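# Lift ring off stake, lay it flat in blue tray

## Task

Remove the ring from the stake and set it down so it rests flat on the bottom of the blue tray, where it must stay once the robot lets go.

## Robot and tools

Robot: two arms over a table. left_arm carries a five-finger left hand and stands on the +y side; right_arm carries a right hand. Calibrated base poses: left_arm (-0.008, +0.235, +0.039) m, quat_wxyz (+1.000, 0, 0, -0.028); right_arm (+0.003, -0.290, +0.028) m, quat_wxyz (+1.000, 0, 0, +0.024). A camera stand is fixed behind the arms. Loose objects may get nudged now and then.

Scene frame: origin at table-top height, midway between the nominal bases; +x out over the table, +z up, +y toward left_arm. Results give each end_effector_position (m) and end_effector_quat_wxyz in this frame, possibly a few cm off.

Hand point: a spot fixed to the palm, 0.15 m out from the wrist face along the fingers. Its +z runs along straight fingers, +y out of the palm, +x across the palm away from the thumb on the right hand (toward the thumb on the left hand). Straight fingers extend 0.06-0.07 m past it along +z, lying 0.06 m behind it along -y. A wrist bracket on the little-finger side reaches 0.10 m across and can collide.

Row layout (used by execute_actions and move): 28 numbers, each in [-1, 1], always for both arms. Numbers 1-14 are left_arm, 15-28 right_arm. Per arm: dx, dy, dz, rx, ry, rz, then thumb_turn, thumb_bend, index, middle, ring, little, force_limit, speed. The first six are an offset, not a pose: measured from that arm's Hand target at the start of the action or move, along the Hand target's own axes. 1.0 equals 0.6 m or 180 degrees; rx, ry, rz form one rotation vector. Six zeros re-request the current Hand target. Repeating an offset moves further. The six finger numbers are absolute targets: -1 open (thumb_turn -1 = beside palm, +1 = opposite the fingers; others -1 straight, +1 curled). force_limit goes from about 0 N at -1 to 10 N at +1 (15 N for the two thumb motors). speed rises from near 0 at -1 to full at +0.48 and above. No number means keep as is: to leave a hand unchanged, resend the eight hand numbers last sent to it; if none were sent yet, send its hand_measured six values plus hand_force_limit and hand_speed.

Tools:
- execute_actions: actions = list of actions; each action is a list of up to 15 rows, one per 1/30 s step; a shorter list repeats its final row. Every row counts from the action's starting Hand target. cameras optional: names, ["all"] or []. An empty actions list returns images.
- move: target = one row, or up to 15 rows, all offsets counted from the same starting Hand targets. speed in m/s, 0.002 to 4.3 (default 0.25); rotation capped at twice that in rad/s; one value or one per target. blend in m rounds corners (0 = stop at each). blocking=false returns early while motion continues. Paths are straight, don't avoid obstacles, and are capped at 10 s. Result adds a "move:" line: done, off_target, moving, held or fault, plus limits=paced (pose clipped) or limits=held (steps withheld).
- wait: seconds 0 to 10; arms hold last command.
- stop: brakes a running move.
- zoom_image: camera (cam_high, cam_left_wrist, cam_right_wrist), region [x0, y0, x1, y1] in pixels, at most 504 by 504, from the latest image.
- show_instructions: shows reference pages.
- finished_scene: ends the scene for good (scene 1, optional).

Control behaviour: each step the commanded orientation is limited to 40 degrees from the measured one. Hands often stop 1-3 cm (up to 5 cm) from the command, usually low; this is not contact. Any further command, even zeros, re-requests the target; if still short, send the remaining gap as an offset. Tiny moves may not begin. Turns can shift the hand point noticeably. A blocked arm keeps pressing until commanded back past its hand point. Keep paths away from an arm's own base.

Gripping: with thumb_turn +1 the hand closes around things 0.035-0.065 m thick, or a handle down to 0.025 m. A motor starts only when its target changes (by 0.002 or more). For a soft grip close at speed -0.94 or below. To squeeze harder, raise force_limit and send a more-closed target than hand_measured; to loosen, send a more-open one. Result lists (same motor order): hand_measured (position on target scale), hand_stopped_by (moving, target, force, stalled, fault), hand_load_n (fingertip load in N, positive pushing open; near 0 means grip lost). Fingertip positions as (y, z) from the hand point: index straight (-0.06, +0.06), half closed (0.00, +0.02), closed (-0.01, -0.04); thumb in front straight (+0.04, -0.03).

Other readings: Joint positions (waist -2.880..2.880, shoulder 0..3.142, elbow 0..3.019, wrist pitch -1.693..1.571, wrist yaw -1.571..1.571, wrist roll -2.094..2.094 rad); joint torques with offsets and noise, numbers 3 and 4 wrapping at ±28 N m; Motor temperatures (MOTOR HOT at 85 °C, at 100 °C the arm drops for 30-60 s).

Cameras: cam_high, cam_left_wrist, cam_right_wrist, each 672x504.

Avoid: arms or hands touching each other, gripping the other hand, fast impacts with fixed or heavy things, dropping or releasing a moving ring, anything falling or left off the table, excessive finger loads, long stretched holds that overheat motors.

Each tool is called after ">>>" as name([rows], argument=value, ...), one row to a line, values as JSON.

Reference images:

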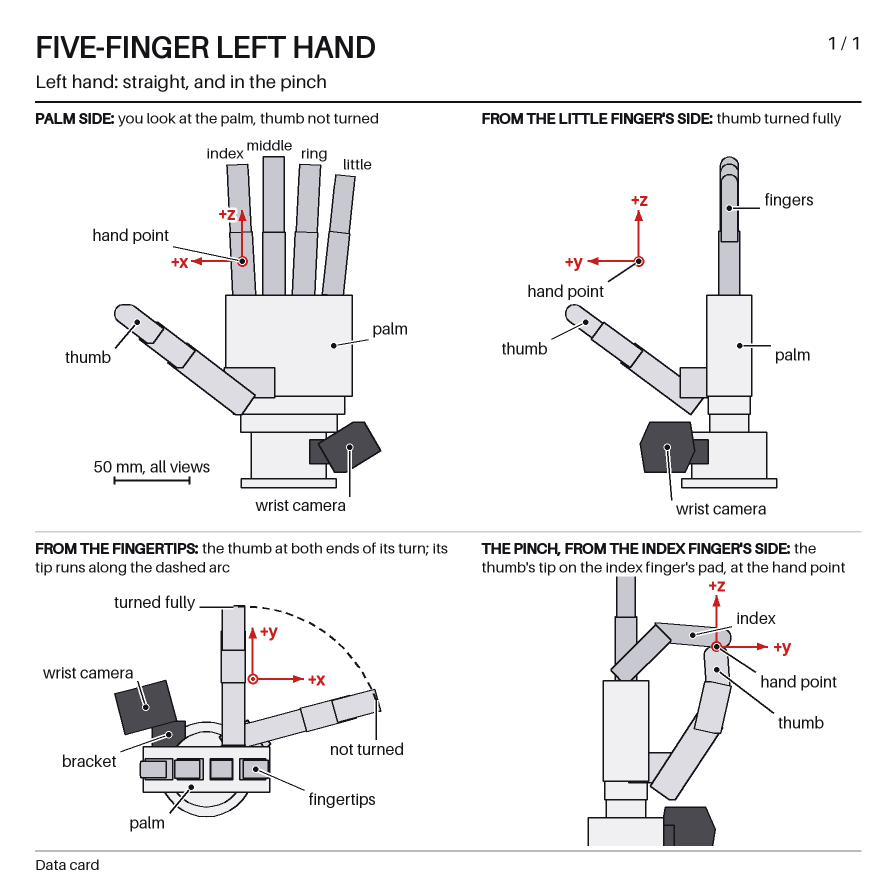

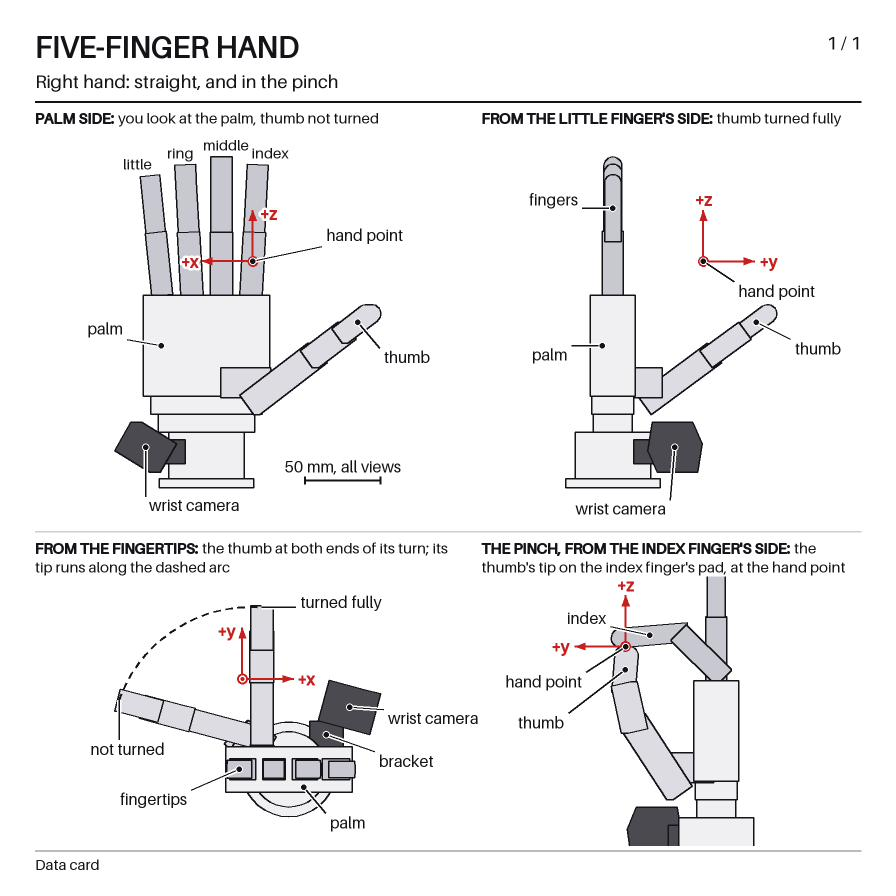

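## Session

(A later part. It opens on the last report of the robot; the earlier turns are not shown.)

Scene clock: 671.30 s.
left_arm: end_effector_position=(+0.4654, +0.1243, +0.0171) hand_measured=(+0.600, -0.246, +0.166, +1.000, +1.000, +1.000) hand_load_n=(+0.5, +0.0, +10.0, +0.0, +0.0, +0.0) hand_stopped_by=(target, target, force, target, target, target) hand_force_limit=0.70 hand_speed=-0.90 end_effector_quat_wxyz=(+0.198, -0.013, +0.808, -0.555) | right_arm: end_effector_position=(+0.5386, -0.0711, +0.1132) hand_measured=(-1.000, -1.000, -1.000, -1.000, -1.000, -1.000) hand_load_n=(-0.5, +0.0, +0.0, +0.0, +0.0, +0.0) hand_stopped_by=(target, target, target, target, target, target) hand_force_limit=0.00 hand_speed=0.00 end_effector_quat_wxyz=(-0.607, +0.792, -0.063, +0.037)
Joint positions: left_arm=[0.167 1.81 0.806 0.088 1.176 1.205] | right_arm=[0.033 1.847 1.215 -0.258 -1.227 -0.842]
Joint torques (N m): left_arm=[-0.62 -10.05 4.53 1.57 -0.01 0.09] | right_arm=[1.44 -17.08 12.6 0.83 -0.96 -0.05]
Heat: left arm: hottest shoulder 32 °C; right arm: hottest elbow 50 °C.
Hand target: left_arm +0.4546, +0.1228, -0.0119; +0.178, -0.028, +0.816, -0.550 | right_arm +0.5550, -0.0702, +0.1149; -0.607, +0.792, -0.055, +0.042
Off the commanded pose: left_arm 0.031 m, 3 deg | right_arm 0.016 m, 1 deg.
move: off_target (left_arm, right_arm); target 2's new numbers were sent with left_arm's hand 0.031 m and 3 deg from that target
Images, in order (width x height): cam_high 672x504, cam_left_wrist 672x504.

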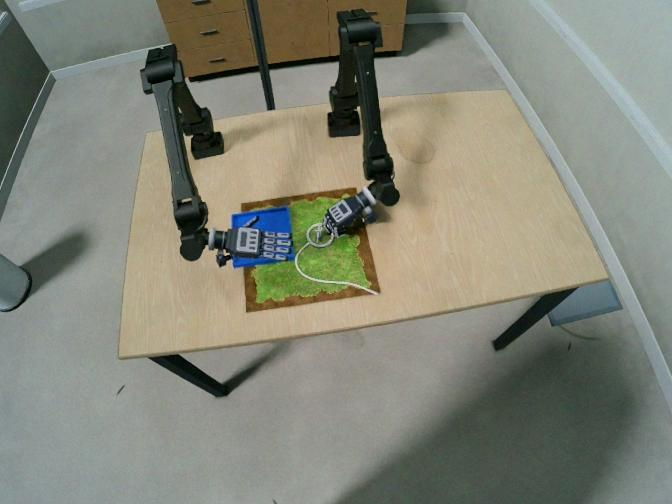

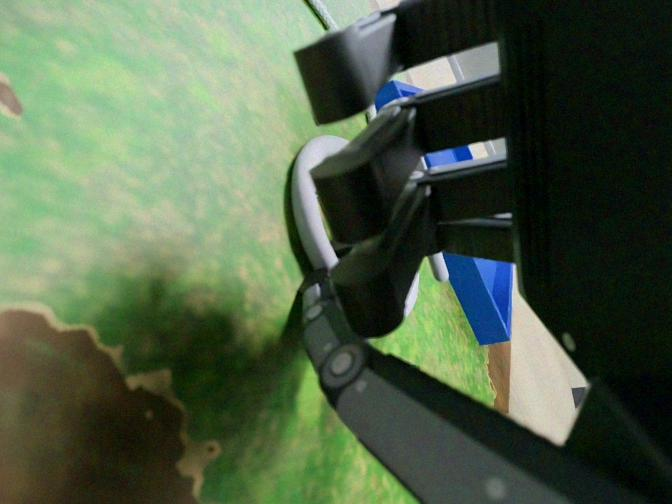

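>>> move([
  [-0.0315,-0.0322,-0.0072,0.0075,-0.006,0.0141,0.6,-0.245,0.5,1.0,1,1,0.7,-0.9,0,0,0,0,0,0,-1,-1,-1,-1,-1,-1,0,0],
  [-0.0513,-0.0634,-0.0166,0.0075,-0.006,0.0141,0.6,-0.245,0.5,1.0,1,1,0.7,-0.9,0,0,0,0,0,0,-1,-1,-1,-1,-1,-1,0,0],
], speed=0.03, cameras=["cam_left_wrist","cam_high"])

>>> zoom_image(camera="cam_left_wrist", region=[220, 140, 420, 360])

>>> zoom_image(camera="cam_high", region=[300, 215, 340, 245])

Scene clock: 674.83 s.
left_arm: end_effector_position=(+0.4598, +0.1239, +0.0205) hand_measured=(+0.600, -0.246, +0.166, +1.000, +1.000, +1.000) hand_load_n=(+1.0, +4.0, +7.0, +0.0, +0.0, +0.0) hand_stopped_by=(target, target, force, target, target, target) hand_force_limit=0.70 hand_speed=-0.90 end_effector_quat_wxyz=(+0.187, -0.021, +0.810, -0.555) | right_arm: end_effector_position=(+0.5386, -0.0711, +0.1132) hand_measured=(-1.000, -1.000, -1.000, -1.000, -1.000, -1.000) hand_load_n=(-0.5, +0.0, +0.0, -0.5, +0.0, +0.0) hand_stopped_by=(target, target, target, target, target, target) hand_force_limit=0.00 hand_speed=0.00 end_effector_quat_wxyz=(-0.607, +0.792, -0.063, +0.037)
Joint positions: left_arm=[0.167 1.794 0.806 0.043 1.174 1.205] | right_arm=[0.033 1.847 1.215 -0.258 -1.227 -0.842]
Joint torques (N m): left_arm=[-0.5 -14.92 8.02 1.07 0.87 -0.04] | right_arm=[1.03 -17.03 12.72 0.94 -0.93 -0.01]
Heat: left arm: hottest shoulder 32 °C; right arm: hottest elbow 50 °C.
Hand target: left_arm +0.4746, +0.1240, +0.0339; +0.198, -0.013, +0.808, -0.555 | right_arm +0.5550, -0.0702, +0.1149; -0.607, +0.792, -0.055, +0.042
Off the commanded pose: left_arm 0.020 m, 2 deg | right_arm 0.016 m, 1 deg.
move: off_target (left_arm, right_arm)
Images, in order (width x height): cam_high 672x504, cam_left_wrist 672x504.

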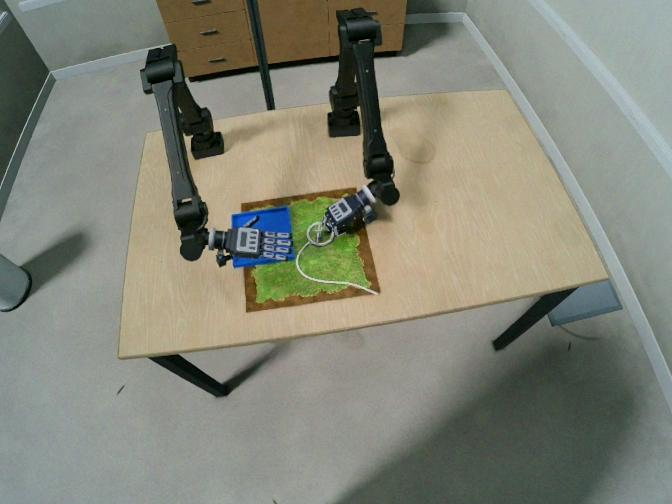

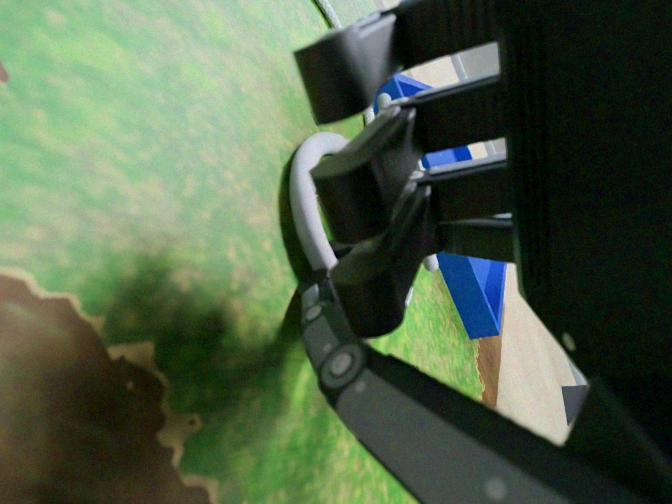

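Scaled by 2.291 from the camera's 672x504 image, which has a finer 960x720 frame.

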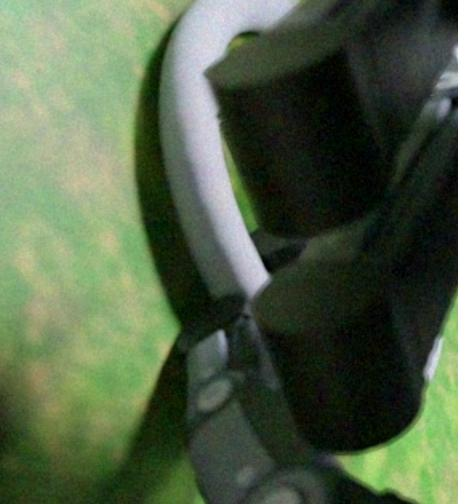

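Scaled by 12.600 from the camera's 672x504 image, which has a finer 960x720 frame.

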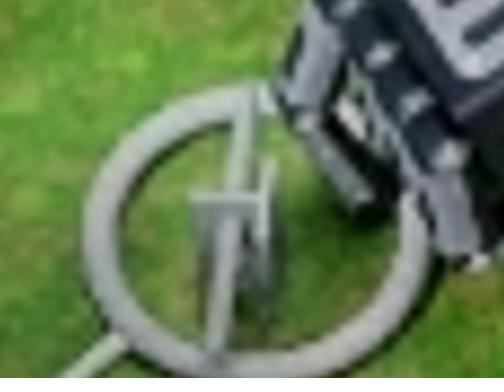

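>>> move([
  [0,0,0,0,0,0,0.6,-0.245,0.56,1.0,1,1,0.8,-0.94,0,0,0,0,0,0,-1,-1,-1,-1,-1,-1,0,0],
  [-0.0043,-0.0163,-0.0021,-0.044,0,0,0.6,-0.245,0.56,1.0,1,1,0.8,-0.94,0,0,0,0,0,0,-1,-1,-1,-1,-1,-1,0,0],
], speed=0.02, cameras=["cam_high","cam_right_wrist"])

>>> zoom_image(camera="cam_high", region=[300, 215, 340, 245])

>>> zoom_image(camera="cam_right_wrist", region=[330, 200, 430, 320])

Scene clock: 680.13 s.
left_arm: end_effector_position=(+0.4565, +0.1257, +0.0281) hand_measured=(+0.600, -0.248, +0.176, +1.000, +1.000, +1.000) hand_load_n=(+0.0, +7.0, +9.5, +0.0, +0.0, +0.0) hand_stopped_by=(target, target, force, target, target, target) hand_force_limit=0.80 hand_speed=-0.94 end_effector_quat_wxyz=(+0.181, -0.044, +0.847, -0.499) | right_arm: end_effector_position=(+0.5386, -0.0711, +0.1132) hand_measured=(-1.000, -1.000, -1.000, -1.000, -1.000, -1.000) hand_load_n=(-0.5, +0.0, +0.0, -0.5, +0.0, +0.0) hand_stopped_by=(target, target, target, target, target, target) hand_force_limit=0.00 hand_speed=0.00 end_effector_quat_wxyz=(-0.607, +0.792, -0.063, +0.037)
Joint positions: left_arm=[0.128 1.714 0.81 -0.082 1.018 1.205] | right_arm=[0.033 1.847 1.215 -0.258 -1.227 -0.842]
Joint torques (N m): left_arm=[-1.14 -14.56 9.14 1.13 0.74 0.09] | right_arm=[1.61 -16.91 12.56 1.07 -0.96 -0.05]
Heat: left arm: hottest shoulder 32 °C; right arm: hottest elbow 50 °C.
Hand target: left_arm +0.4746, +0.1219, +0.0440; +0.197, -0.026, +0.844, -0.498 | right_arm +0.5550, -0.0702, +0.1149; -0.607, +0.792, -0.055, +0.042
Off the commanded pose: left_arm 0.024 m, 3 deg | right_arm 0.016 m, 1 deg.
move: off_target (left_arm, right_arm)
Images, in order (width x height): cam_high 672x504, cam_right_wrist 672x504.

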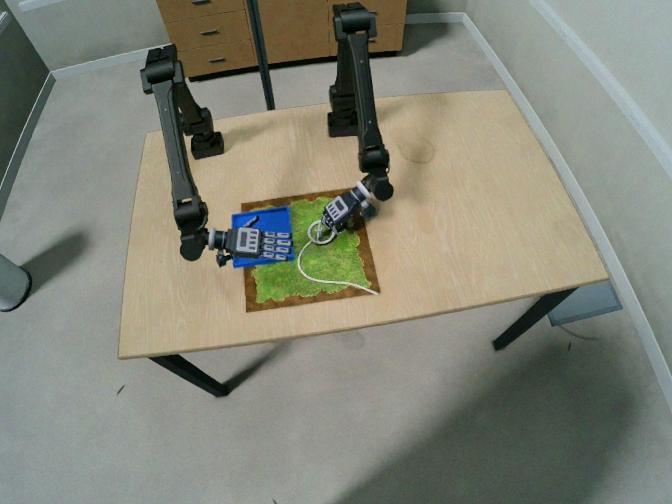

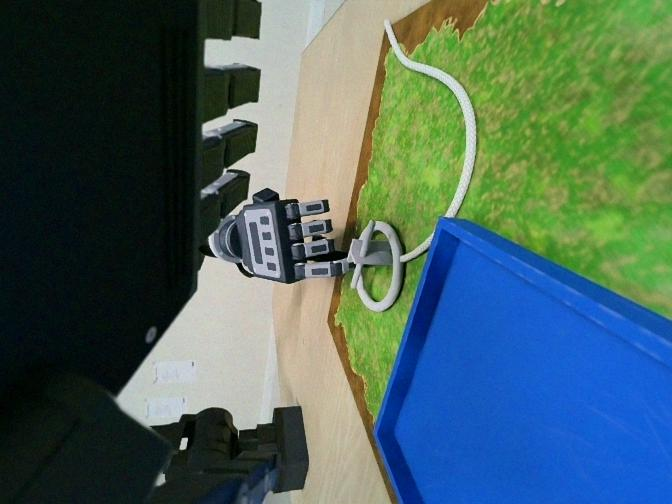

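Scaled by 12.600 from the camera's 672x504 image, which has a finer 960x720 frame.

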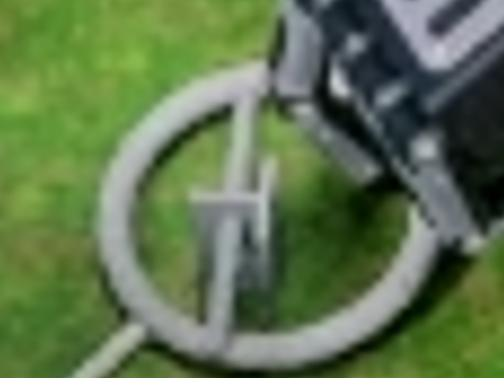

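Scaled by 4.200 from the camera's 672x504 image, which has a finer 960x720 frame.

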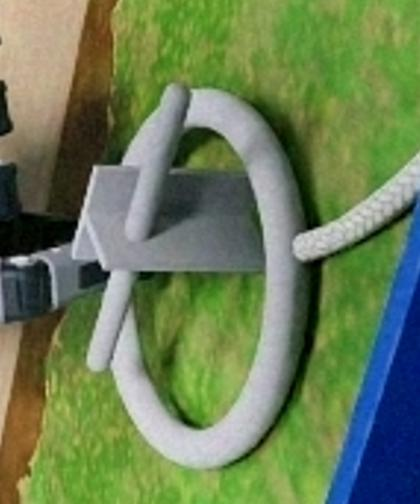

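>>> move(target=[-0.0082,-0.0221,0.007,-0.044,0,0,0.6,-0.245,0.56,1.0,1,1,0.8,-0.94,0,0,0,0,0,0,-1,-1,-1,-1,-1,-1,0,0], speed=0.02, cameras=["cam_high","cam_right_wrist"])

>>> zoom_image(camera="cam_high", region=[300, 215, 340, 245])

>>> zoom_image(camera="cam_right_wrist", region=[330, 200, 430, 320])

Scene clock: 684.70 s.
left_arm: end_effector_position=(+0.4602, +0.1188, +0.0363) hand_measured=(+0.600, -0.248, +0.176, +1.000, +1.000, +1.000) hand_load_n=(+0.0, +7.0, +8.5, +0.0, +0.0, +0.0) hand_stopped_by=(target, target, force, target, target, target) hand_force_limit=0.80 hand_speed=-0.94 end_effector_quat_wxyz=(+0.180, -0.049, +0.880, -0.436) | right_arm: end_effector_position=(+0.5386, -0.0711, +0.1132) hand_measured=(-1.000, -1.000, -1.000, -1.000, -1.000, -1.000) hand_load_n=(+0.0, +0.0, +0.0, +0.0, +0.0, -0.5) hand_stopped_by=(target, target, target, target, target, target) hand_force_limit=0.00 hand_speed=0.00 end_effector_quat_wxyz=(-0.607, +0.792, -0.063, +0.037)
Joint positions: left_arm=[0.057 1.657 0.838 -0.178 0.849 1.196] | right_arm=[0.033 1.847 1.215 -0.258 -1.227 -0.842]
Joint torques (N m): left_arm=[-1.08 -14.33 9.96 1.07 0.62 -0.11] | right_arm=[1.67 -17.2 12.7 1.03 -0.92 -0.05]
Heat: left arm: hottest shoulder 32 °C; right arm: hottest elbow 50 °C.
Hand target: left_arm +0.4786, +0.1129, +0.0549; +0.194, -0.040, +0.877, -0.438 | right_arm +0.5550, -0.0702, +0.1149; -0.607, +0.792, -0.055, +0.042
Off the commanded pose: left_arm 0.027 m, 2 deg | right_arm 0.016 m, 1 deg.
move: off_target (left_arm, right_arm)
Images, in order (width x height): cam_high 672x504, cam_right_wrist 672x504.

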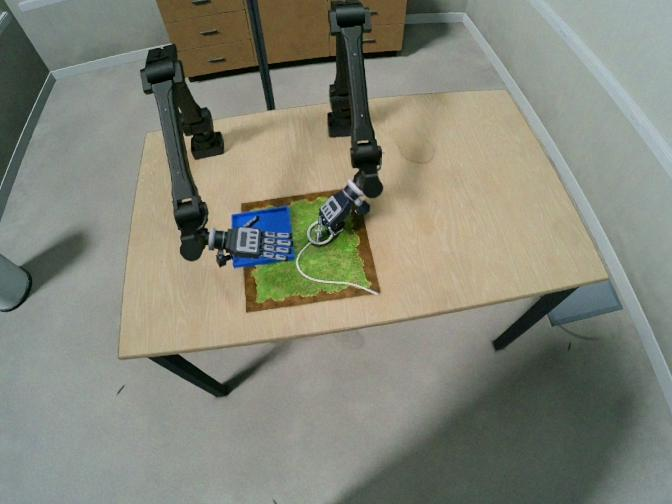

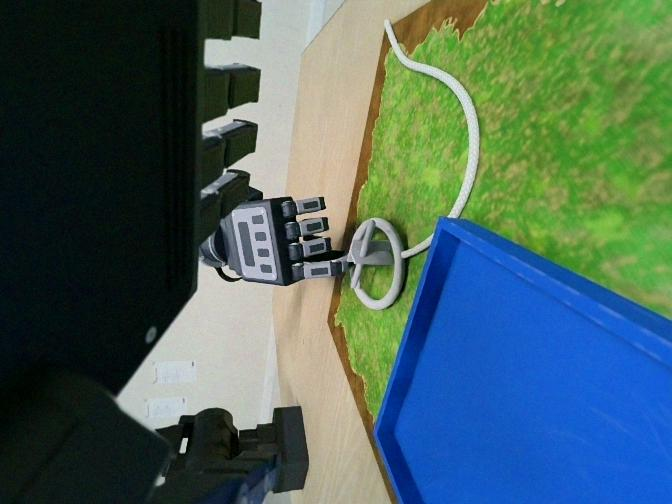

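Scaled by 12.600 from the camera's 672x504 image, which has a finer 960x720 frame.

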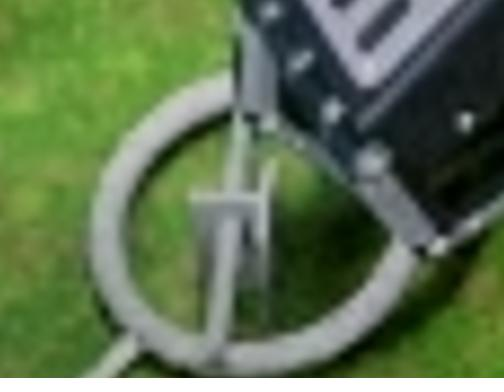

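Scaled by 4.200 from the camera's 672x504 image, which has a finer 960x720 frame.

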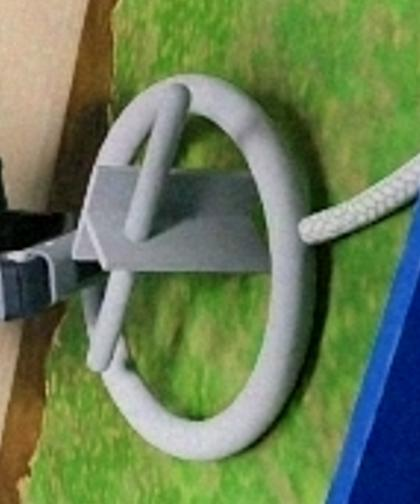

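>>> move(target=[-0.0007,-0.0244,0.0003,-0.044,0,0,0.6,-0.245,0.56,1.0,1,1,0.8,-0.94,0,0,0,0,0,0,-1,-1,-1,-1,-1,-1,0,0], speed=0.02, cameras=["cam_high","cam_right_wrist"])

>>> zoom_image(camera="cam_high", region=[300, 215, 340, 245])

>>> zoom_image(camera="cam_right_wrist", region=[330, 200, 430, 320])

Scene clock: 693.87 s.
left_arm: end_effector_position=(+0.4588, +0.1116, +0.0460) hand_measured=(+0.600, -0.248, +0.176, +1.000, +1.000, +1.000) hand_load_n=(+0.5, +6.5, +8.5, +0.0, +0.0, +0.0) hand_stopped_by=(target, target, force, target, target, target) hand_force_limit=0.80 hand_speed=-0.94 end_effector_quat_wxyz=(+0.175, -0.061, +0.909, -0.373) | right_arm: end_effector_position=(+0.5386, -0.0711, +0.1132) hand_measured=(-1.000, -1.000, -1.000, -1.000, -1.000, -1.000) hand_load_n=(-0.5, +0.0, +0.0, +0.0, +0.0, +0.0) hand_stopped_by=(target, target, target, target, target, target) hand_force_limit=0.00 hand_speed=0.00 end_effector_quat_wxyz=(-0.607, +0.792, -0.063, +0.037)
Joint positions: left_arm=[-0.017 1.609 0.87 -0.276 0.679 1.163] | right_arm=[0.033 1.847 1.215 -0.258 -1.227 -0.842]
Joint torques (N m): left_arm=[-0.79 -14.15 10.69 1.02 0.53 -0.11] | right_arm=[1.26 -17.14 12.46 0.77 -0.95 -0.04]
Heat: left arm: hottest elbow 33 °C; right arm: hottest elbow 50 °C.
Hand target: left_arm +0.4776, +0.1041, +0.0665; +0.191, -0.053, +0.905, -0.377 | right_arm +0.5550, -0.0702, +0.1149; -0.607, +0.792, -0.055, +0.042
Off the commanded pose: left_arm 0.029 m, 2 deg | right_arm 0.016 m, 1 deg.
move: off_target (left_arm, right_arm)
Images, in order (width x height): cam_high 672x504, cam_right_wrist 672x504.

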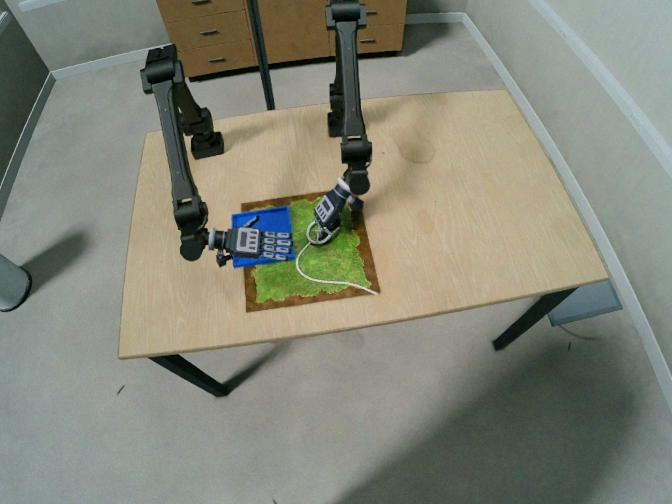

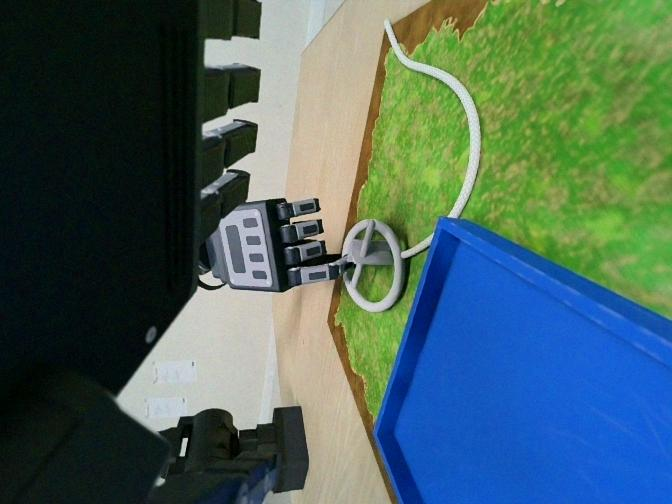

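Scaled by 12.600 from the camera's 672x504 image, which has a finer 960x720 frame.

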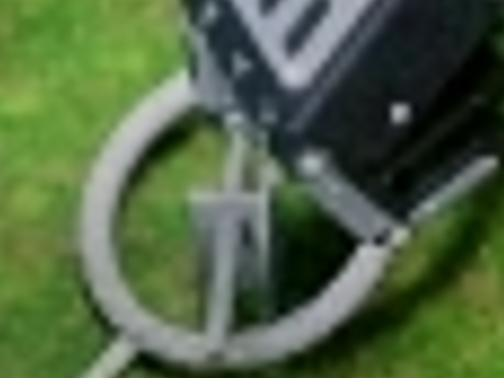

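Scaled by 4.200 from the camera's 672x504 image, which has a finer 960x720 frame.

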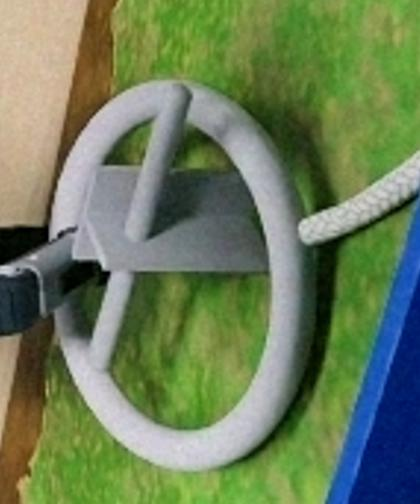

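>>> move(target=[0,-0.0219,-0.0059,-0.044,0,0,0.6,-0.245,0.56,1.0,1,1,0.8,-0.94,0,0,0,0,0,0,-1,-1,-1,-1,-1,-1,0,0], speed=0.02, cameras=["cam_high","cam_right_wrist"])

>>> zoom_image(camera="cam_high", region=[300, 215, 340, 245])

>>> zoom_image(camera="cam_right_wrist", region=[330, 200, 430, 320])

Scene clock: 698.47 s.
left_arm: end_effector_position=(+0.4573, +0.1055, +0.0562) hand_measured=(+0.600, -0.248, +0.176, +1.000, +1.000, +1.000) hand_load_n=(+1.0, +6.5, +9.0, +0.0, +0.0, +0.0) hand_stopped_by=(target, target, force, target, target, target) hand_force_limit=0.80 hand_speed=-0.94 end_effector_quat_wxyz=(+0.169, -0.072, +0.934, -0.308) | right_arm: end_effector_position=(+0.5386, -0.0711, +0.1132) hand_measured=(-1.000, -1.000, -1.000, -1.000, -1.000, -1.000) hand_load_n=(-0.5, +0.0, +0.0, +0.0, +0.0, +0.0) hand_stopped_by=(target, target, target, target, target, target) hand_force_limit=0.00 hand_speed=0.00 end_effector_quat_wxyz=(-0.607, +0.792, -0.063, +0.037)
Joint positions: left_arm=[-0.09 1.582 0.915 -0.378 0.514 1.13] | right_arm=[0.033 1.847 1.215 -0.258 -1.227 -0.842]
Joint torques (N m): left_arm=[-0.91 -14.39 11.15 1.09 0.34 -0.1] | right_arm=[1.44 -16.73 12.59 0.95 -0.89 0.02]
Heat: left arm: hottest elbow 33 °C; right arm: hottest elbow 50 °C.
Hand target: left_arm +0.4755, +0.0970, +0.0779; +0.187, -0.066, +0.929, -0.313 | right_arm +0.5550, -0.0702, +0.1149; -0.607, +0.792, -0.055, +0.042
Off the commanded pose: left_arm 0.030 m, 2 deg | right_arm 0.016 m, 1 deg.
move: off_target (left_arm, right_arm)
Images, in order (width x height): cam_high 672x504, cam_right_wrist 672x504.

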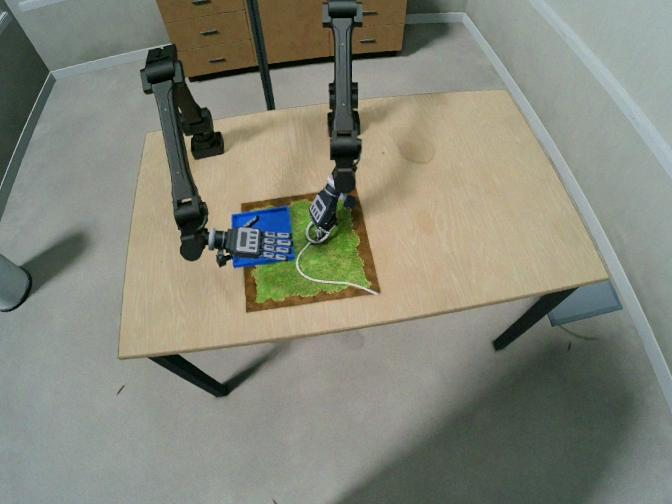

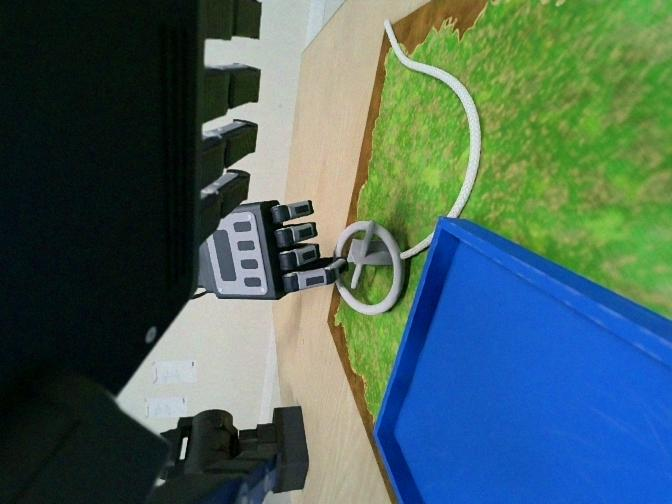

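Scaled by 12.600 from the camera's 672x504 image, which has a finer 960x720 frame.

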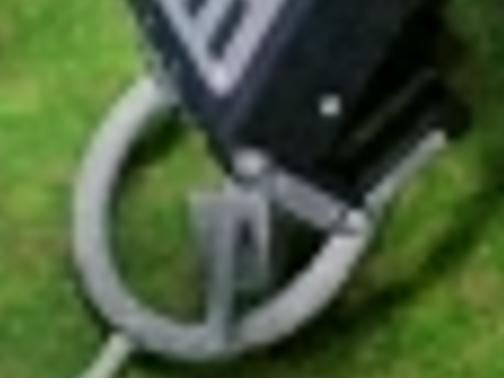

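Scaled by 4.200 from the camera's 672x504 image, which has a finer 960x720 frame.

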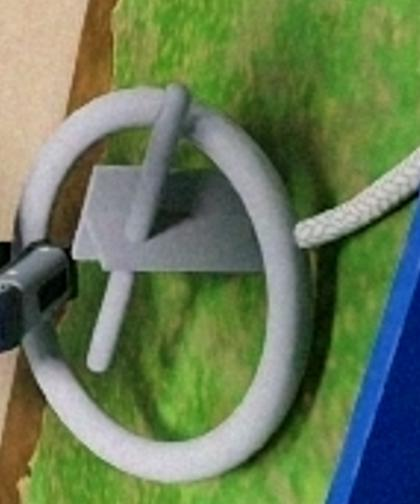

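>>> move(target=[-0.0065,-0.0161,-0.0019,-0.044,0,0,0.6,-0.245,0.56,1.0,1,1,0.8,-0.94,0,0,0,0,0,0,-1,-1,-1,-1,-1,-1,0,0], speed=0.02, cameras=["cam_high","cam_right_wrist"])

>>> zoom_image(camera="cam_high", region=[300, 215, 340, 245])

>>> zoom_image(camera="cam_right_wrist", region=[330, 200, 430, 320])

Scene clock: 703.97 s.
left_arm: end_effector_position=(+0.4599, +0.1007, +0.0678) hand_measured=(+0.600, -0.248, +0.176, +1.000, +1.000, +1.000) hand_load_n=(+0.0, +5.5, +10.0, +0.0, +0.0, +0.0) hand_stopped_by=(target, target, force, target, target, target) hand_force_limit=0.80 hand_speed=-0.94 end_effector_quat_wxyz=(+0.166, -0.082, +0.952, -0.243) | right_arm: end_effector_position=(+0.5386, -0.0711, +0.1132) hand_measured=(-1.000, -1.000, -1.000, -1.000, -1.000, -1.000) hand_load_n=(+0.0, +0.0, +0.0, +0.0, +0.0, +0.0) hand_stopped_by=(target, target, target, target, target, target) hand_force_limit=0.00 hand_speed=0.00 end_effector_quat_wxyz=(-0.607, +0.792, -0.063, +0.037)
Joint positions: left_arm=[-0.159 1.579 0.979 -0.481 0.356 1.093] | right_arm=[0.033 1.847 1.215 -0.258 -1.227 -0.842]
Joint torques (N m): left_arm=[-0.91 -13.74 11.75 1.11 0.19 -0.11] | right_arm=[1.32 -16.67 12.53 0.96 -0.91 0.01]
Heat: left arm: hottest elbow 33 °C; right arm: hottest elbow 50 °C.
Hand target: left_arm +0.4787, +0.0909, +0.0857; +0.182, -0.079, +0.948, -0.248 | right_arm +0.5550, -0.0702, +0.1149; -0.607, +0.792, -0.055, +0.042
Off the commanded pose: left_arm 0.028 m, 2 deg | right_arm 0.016 m, 1 deg.
move: off_target (left_arm, right_arm)
Images, in order (width x height): cam_high 672x504, cam_right_wrist 672x504.

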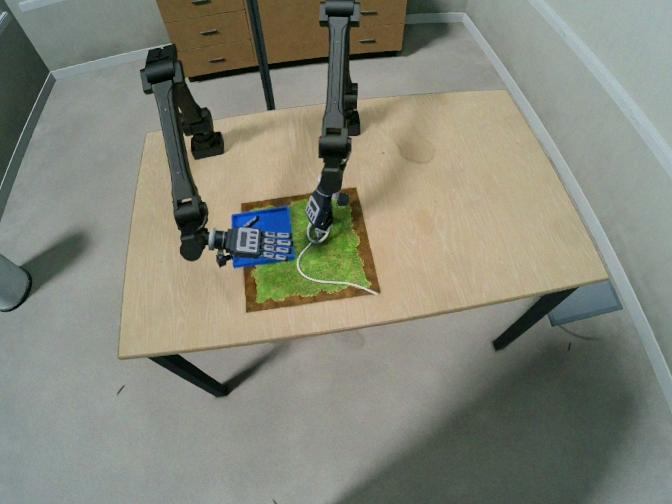

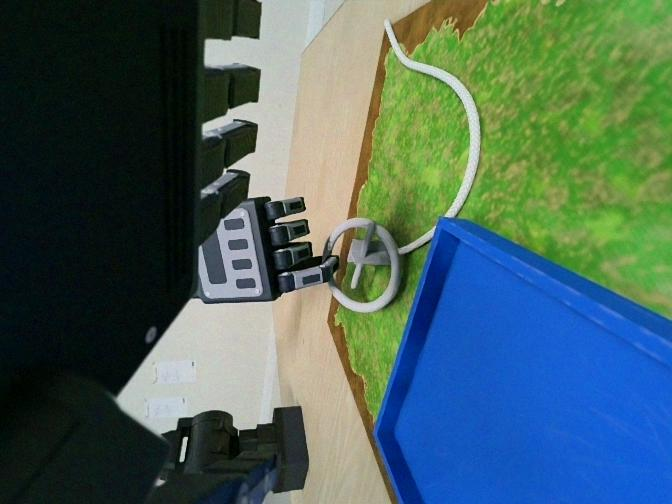

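Scaled by 12.600 from the camera's 672x504 image, which has a finer 960x720 frame.

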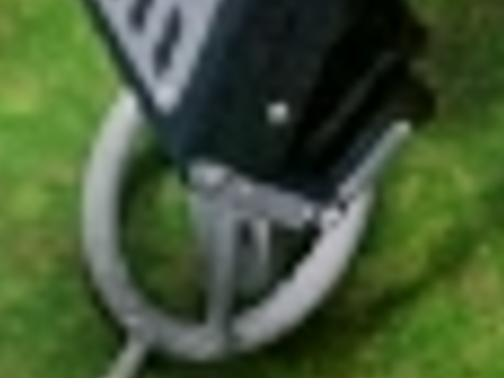

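Scaled by 4.200 from the camera's 672x504 image, which has a finer 960x720 frame.

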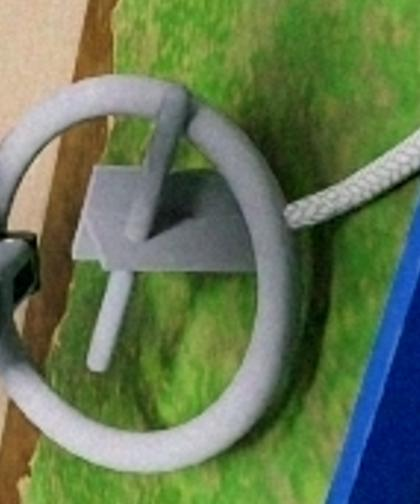

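>>> move(target=[-0.0052,0.0043,0.0055,0,0,0,0.6,-0.245,0.56,1.0,1,1,0.8,-0.94,0,0,0,0,0,0,-1,-1,-1,-1,-1,-1,0,0], speed=0.02, cameras=["cam_high","cam_right_wrist"])

>>> zoom_image(camera="cam_right_wrist", region=[330, 200, 430, 320])

Scene clock: 705.80 s.
left_arm: end_effector_position=(+0.4630, +0.1001, +0.0703) hand_measured=(+0.600, -0.248, +0.176, +1.000, +1.000, +1.000) hand_load_n=(+0.0, +5.0, +10.0, +0.0, +0.0, +0.0) hand_stopped_by=(target, target, force, target, target, target) hand_force_limit=0.80 hand_speed=-0.94 end_effector_quat_wxyz=(+0.169, -0.082, +0.952, -0.243) | right_arm: end_effector_position=(+0.5386, -0.0711, +0.1132) hand_measured=(-1.000, -1.000, -1.000, -1.000, -1.000, -1.000) hand_load_n=(-0.5, +0.0, +0.0, +0.0, +0.0, +0.0) hand_stopped_by=(target, target, target, target, target, target) hand_force_limit=0.00 hand_speed=0.00 end_effector_quat_wxyz=(-0.607, +0.792, -0.063, +0.037)
Joint positions: left_arm=[-0.159 1.579 0.985 -0.481 0.356 1.093] | right_arm=[0.033 1.847 1.215 -0.258 -1.227 -0.842]
Joint torques (N m): left_arm=[-0.73 -12.45 11.86 1.25 0.3 -0.05] | right_arm=[1.79 -16.79 12.55 0.88 -0.96 0.01]
Heat: left arm: hottest elbow 33 °C; right arm: hottest elbow 50 °C.
Hand target: left_arm +0.4828, +0.0924, +0.0827; +0.182, -0.079, +0.948, -0.248 | right_arm +0.5550, -0.0702, +0.1149; -0.607, +0.792, -0.055, +0.042
Off the commanded pose: left_arm 0.025 m, 2 deg | right_arm 0.016 m, 1 deg.
move: off_target (left_arm, right_arm)
Images, in order (width x height): cam_high 672x504, cam_right_wrist 672x504.

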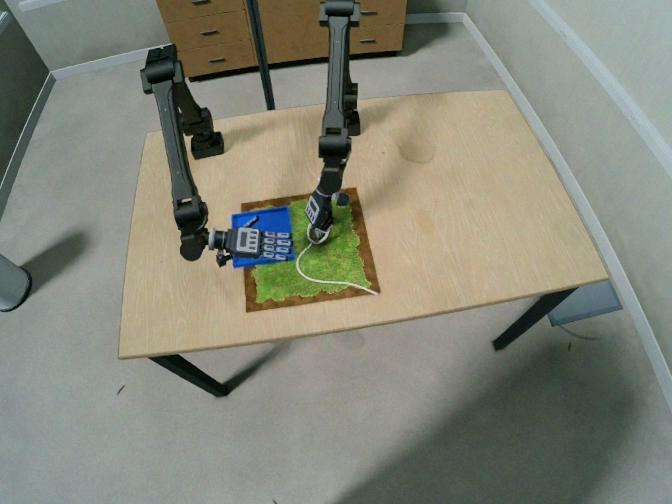

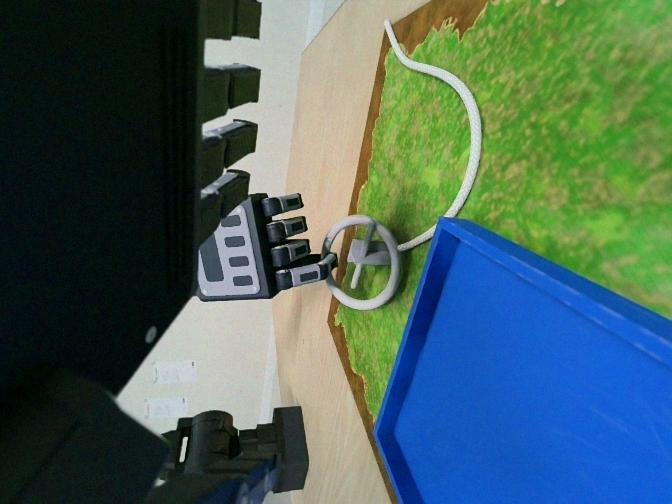

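Scaled by 4.200 from the camera's 672x504 image, which has a finer 960x720 frame.

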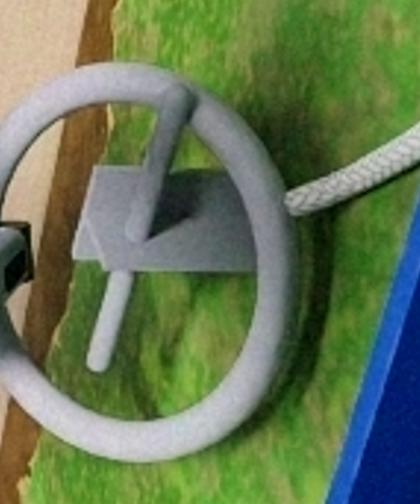

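>>> move(target=[-0.0047,0.0052,0.0072,0,0,0,0.6,-0.245,0.56,1.0,1,1,0.8,-0.94,0,0,0,0,0,0,-1,-1,-1,-1,-1,-1,0,0], speed=0.02, cameras=["cam_high","cam_right_wrist"])

>>> zoom_image(camera="cam_right_wrist", region=[330, 200, 430, 320])

Scene clock: 707.00 s.
left_arm: end_effector_position=(+0.4655, +0.0995, +0.0700) hand_measured=(+0.600, -0.248, +0.176, +1.000, +1.000, +1.000) hand_load_n=(+0.0, +5.0, +9.5, +0.0, +0.0, +0.0) hand_stopped_by=(target, target, force, target, target, target) hand_force_limit=0.80 hand_speed=-0.94 end_effector_quat_wxyz=(+0.169, -0.082, +0.952, -0.243) | right_arm: end_effector_position=(+0.5386, -0.0711, +0.1132) hand_measured=(-1.000, -1.000, -1.000, -1.000, -1.000, -1.000) hand_load_n=(+0.0, +0.0, +0.0, +0.0, +0.0, +0.0) hand_stopped_by=(target, target, target, target, target, target) hand_force_limit=0.00 hand_speed=0.00 end_effector_quat_wxyz=(-0.607, +0.792, -0.063, +0.037)
Joint positions: left_arm=[-0.159 1.585 0.992 -0.481 0.356 1.093] | right_arm=[0.033 1.847 1.215 -0.258 -1.227 -0.842]
Joint torques (N m): left_arm=[-0.26 -12.22 11.73 1.65 0.41 0.02] | right_arm=[0.79 -16.91 12.64 1.02 -0.98 -0.03]
Heat: left arm: hottest elbow 33 °C; right arm: hottest elbow 50 °C.
Hand target: left_arm +0.4869, +0.0939, +0.0786; +0.182, -0.079, +0.948, -0.249 | right_arm +0.5550, -0.0702, +0.1149; -0.607, +0.792, -0.055, +0.042
Off the commanded pose: left_arm 0.024 m, 2 deg | right_arm 0.016 m, 1 deg.
move: off_target (left_arm, right_arm)
Images, in order (width x height): cam_high 672x504, cam_right_wrist 672x504.

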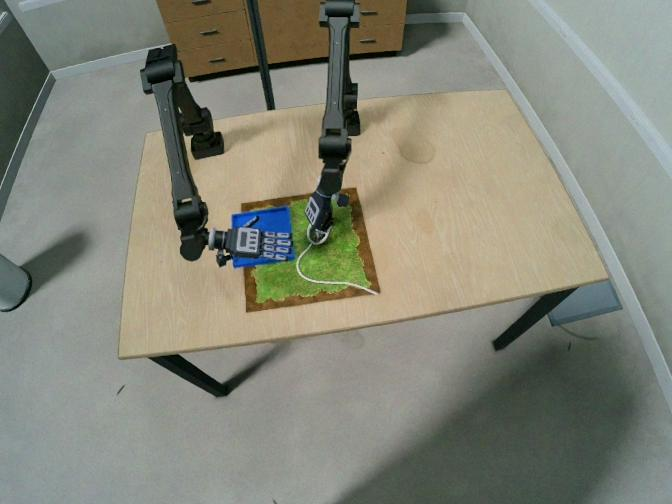

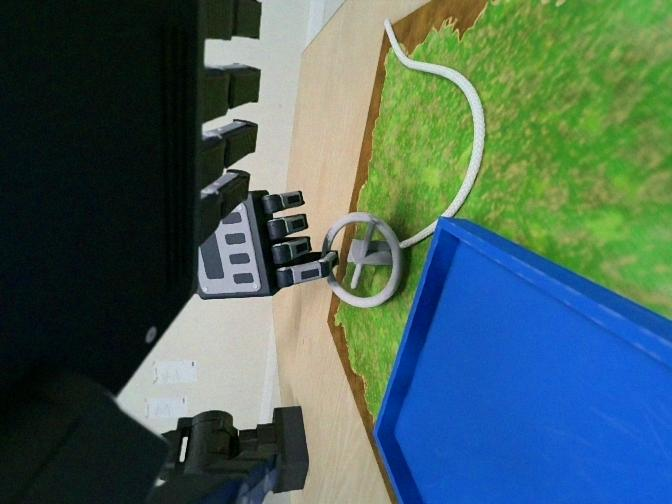

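Scaled by 4.200 from the camera's 672x504 image, which has a finer 960x720 frame.

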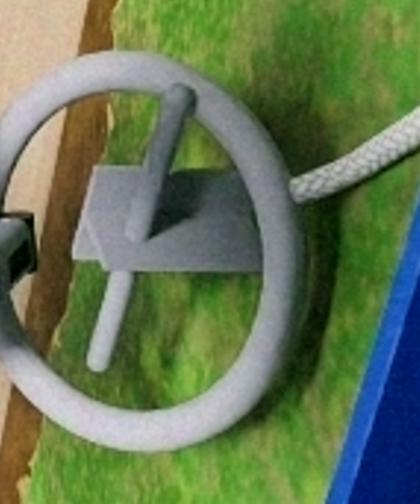

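>>> move(target=[-0.0106,-0.0043,0.0087,0,0,0,0.6,-0.245,0.56,1.0,1,1,0.8,-0.94,0,0,0,0,0,0,-1,-1,-1,-1,-1,-1,0,0], speed=0.02, cameras=["cam_high","cam_right_wrist"])

>>> zoom_image(camera="cam_right_wrist", region=[330, 190, 430, 310])

>>> zoom_image(camera="cam_high", region=[300, 215, 340, 245])

Scene clock: 713.33 s.
left_arm: end_effector_position=(+0.4745, +0.0976, +0.0696) hand_measured=(+0.600, -0.248, +0.176, +1.000, +1.000, +1.000) hand_load_n=(+0.0, +5.5, +9.0, +0.0, +0.0, +0.0) hand_stopped_by=(target, target, force, target, target, target) hand_force_limit=0.80 hand_speed=-0.94 end_effector_quat_wxyz=(+0.171, -0.081, +0.951, -0.244) | right_arm: end_effector_position=(+0.5386, -0.0711, +0.1132) hand_measured=(-1.000, -1.000, -1.000, -1.000, -1.000, -1.000) hand_load_n=(+0.0, +0.0, +0.0, +0.0, +0.0, +0.0) hand_stopped_by=(target, target, target, target, target, target) hand_force_limit=0.00 hand_speed=0.00 end_effector_quat_wxyz=(-0.607, +0.792, -0.063, +0.037)
Joint positions: left_arm=[-0.159 1.606 1.016 -0.481 0.356 1.093] | right_arm=[0.033 1.847 1.215 -0.258 -1.227 -0.842]
Joint torques (N m): left_arm=[-0.67 -12.34 11.81 1.52 0.36 -0.02] | right_arm=[0.85 -16.85 12.57 0.95 -0.97 -0.08]
Heat: left arm: hottest elbow 33 °C; right arm: hottest elbow 51 °C.
Hand target: left_arm +0.4950, +0.0908, +0.0776; +0.182, -0.079, +0.948, -0.249 | right_arm +0.5550, -0.0702, +0.1149; -0.607, +0.792, -0.055, +0.042
Off the commanded pose: left_arm 0.023 m, 1 deg | right_arm 0.016 m, 1 deg.
move: off_target (left_arm, right_arm)
Images, in order (width x height): cam_high 672x504, cam_right_wrist 672x504.

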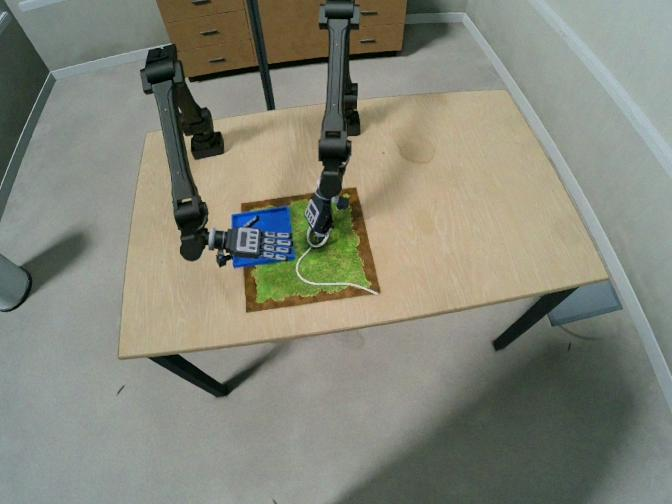

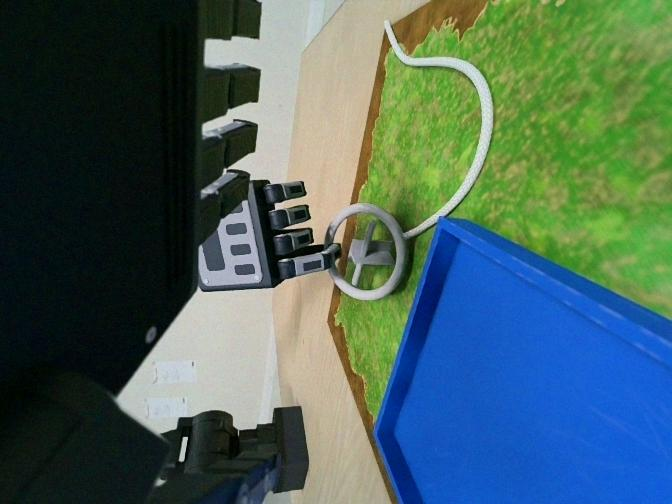

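Scaled by 4.200 from the camera's 672x504 image, which has a finer 960x720 frame.

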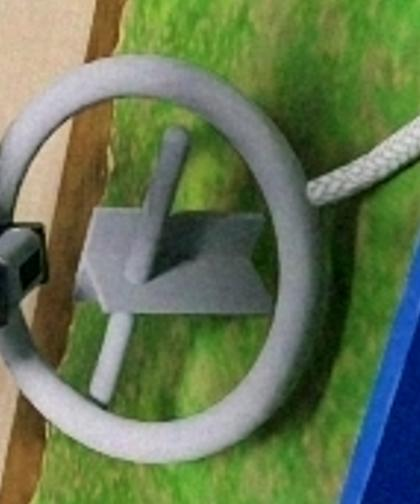

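Scaled by 12.600 from the camera's 672x504 image, which has a finer 960x720 frame.

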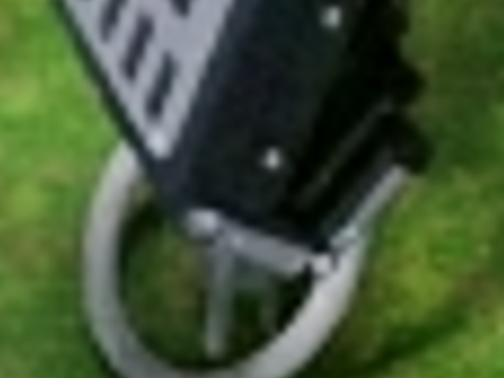

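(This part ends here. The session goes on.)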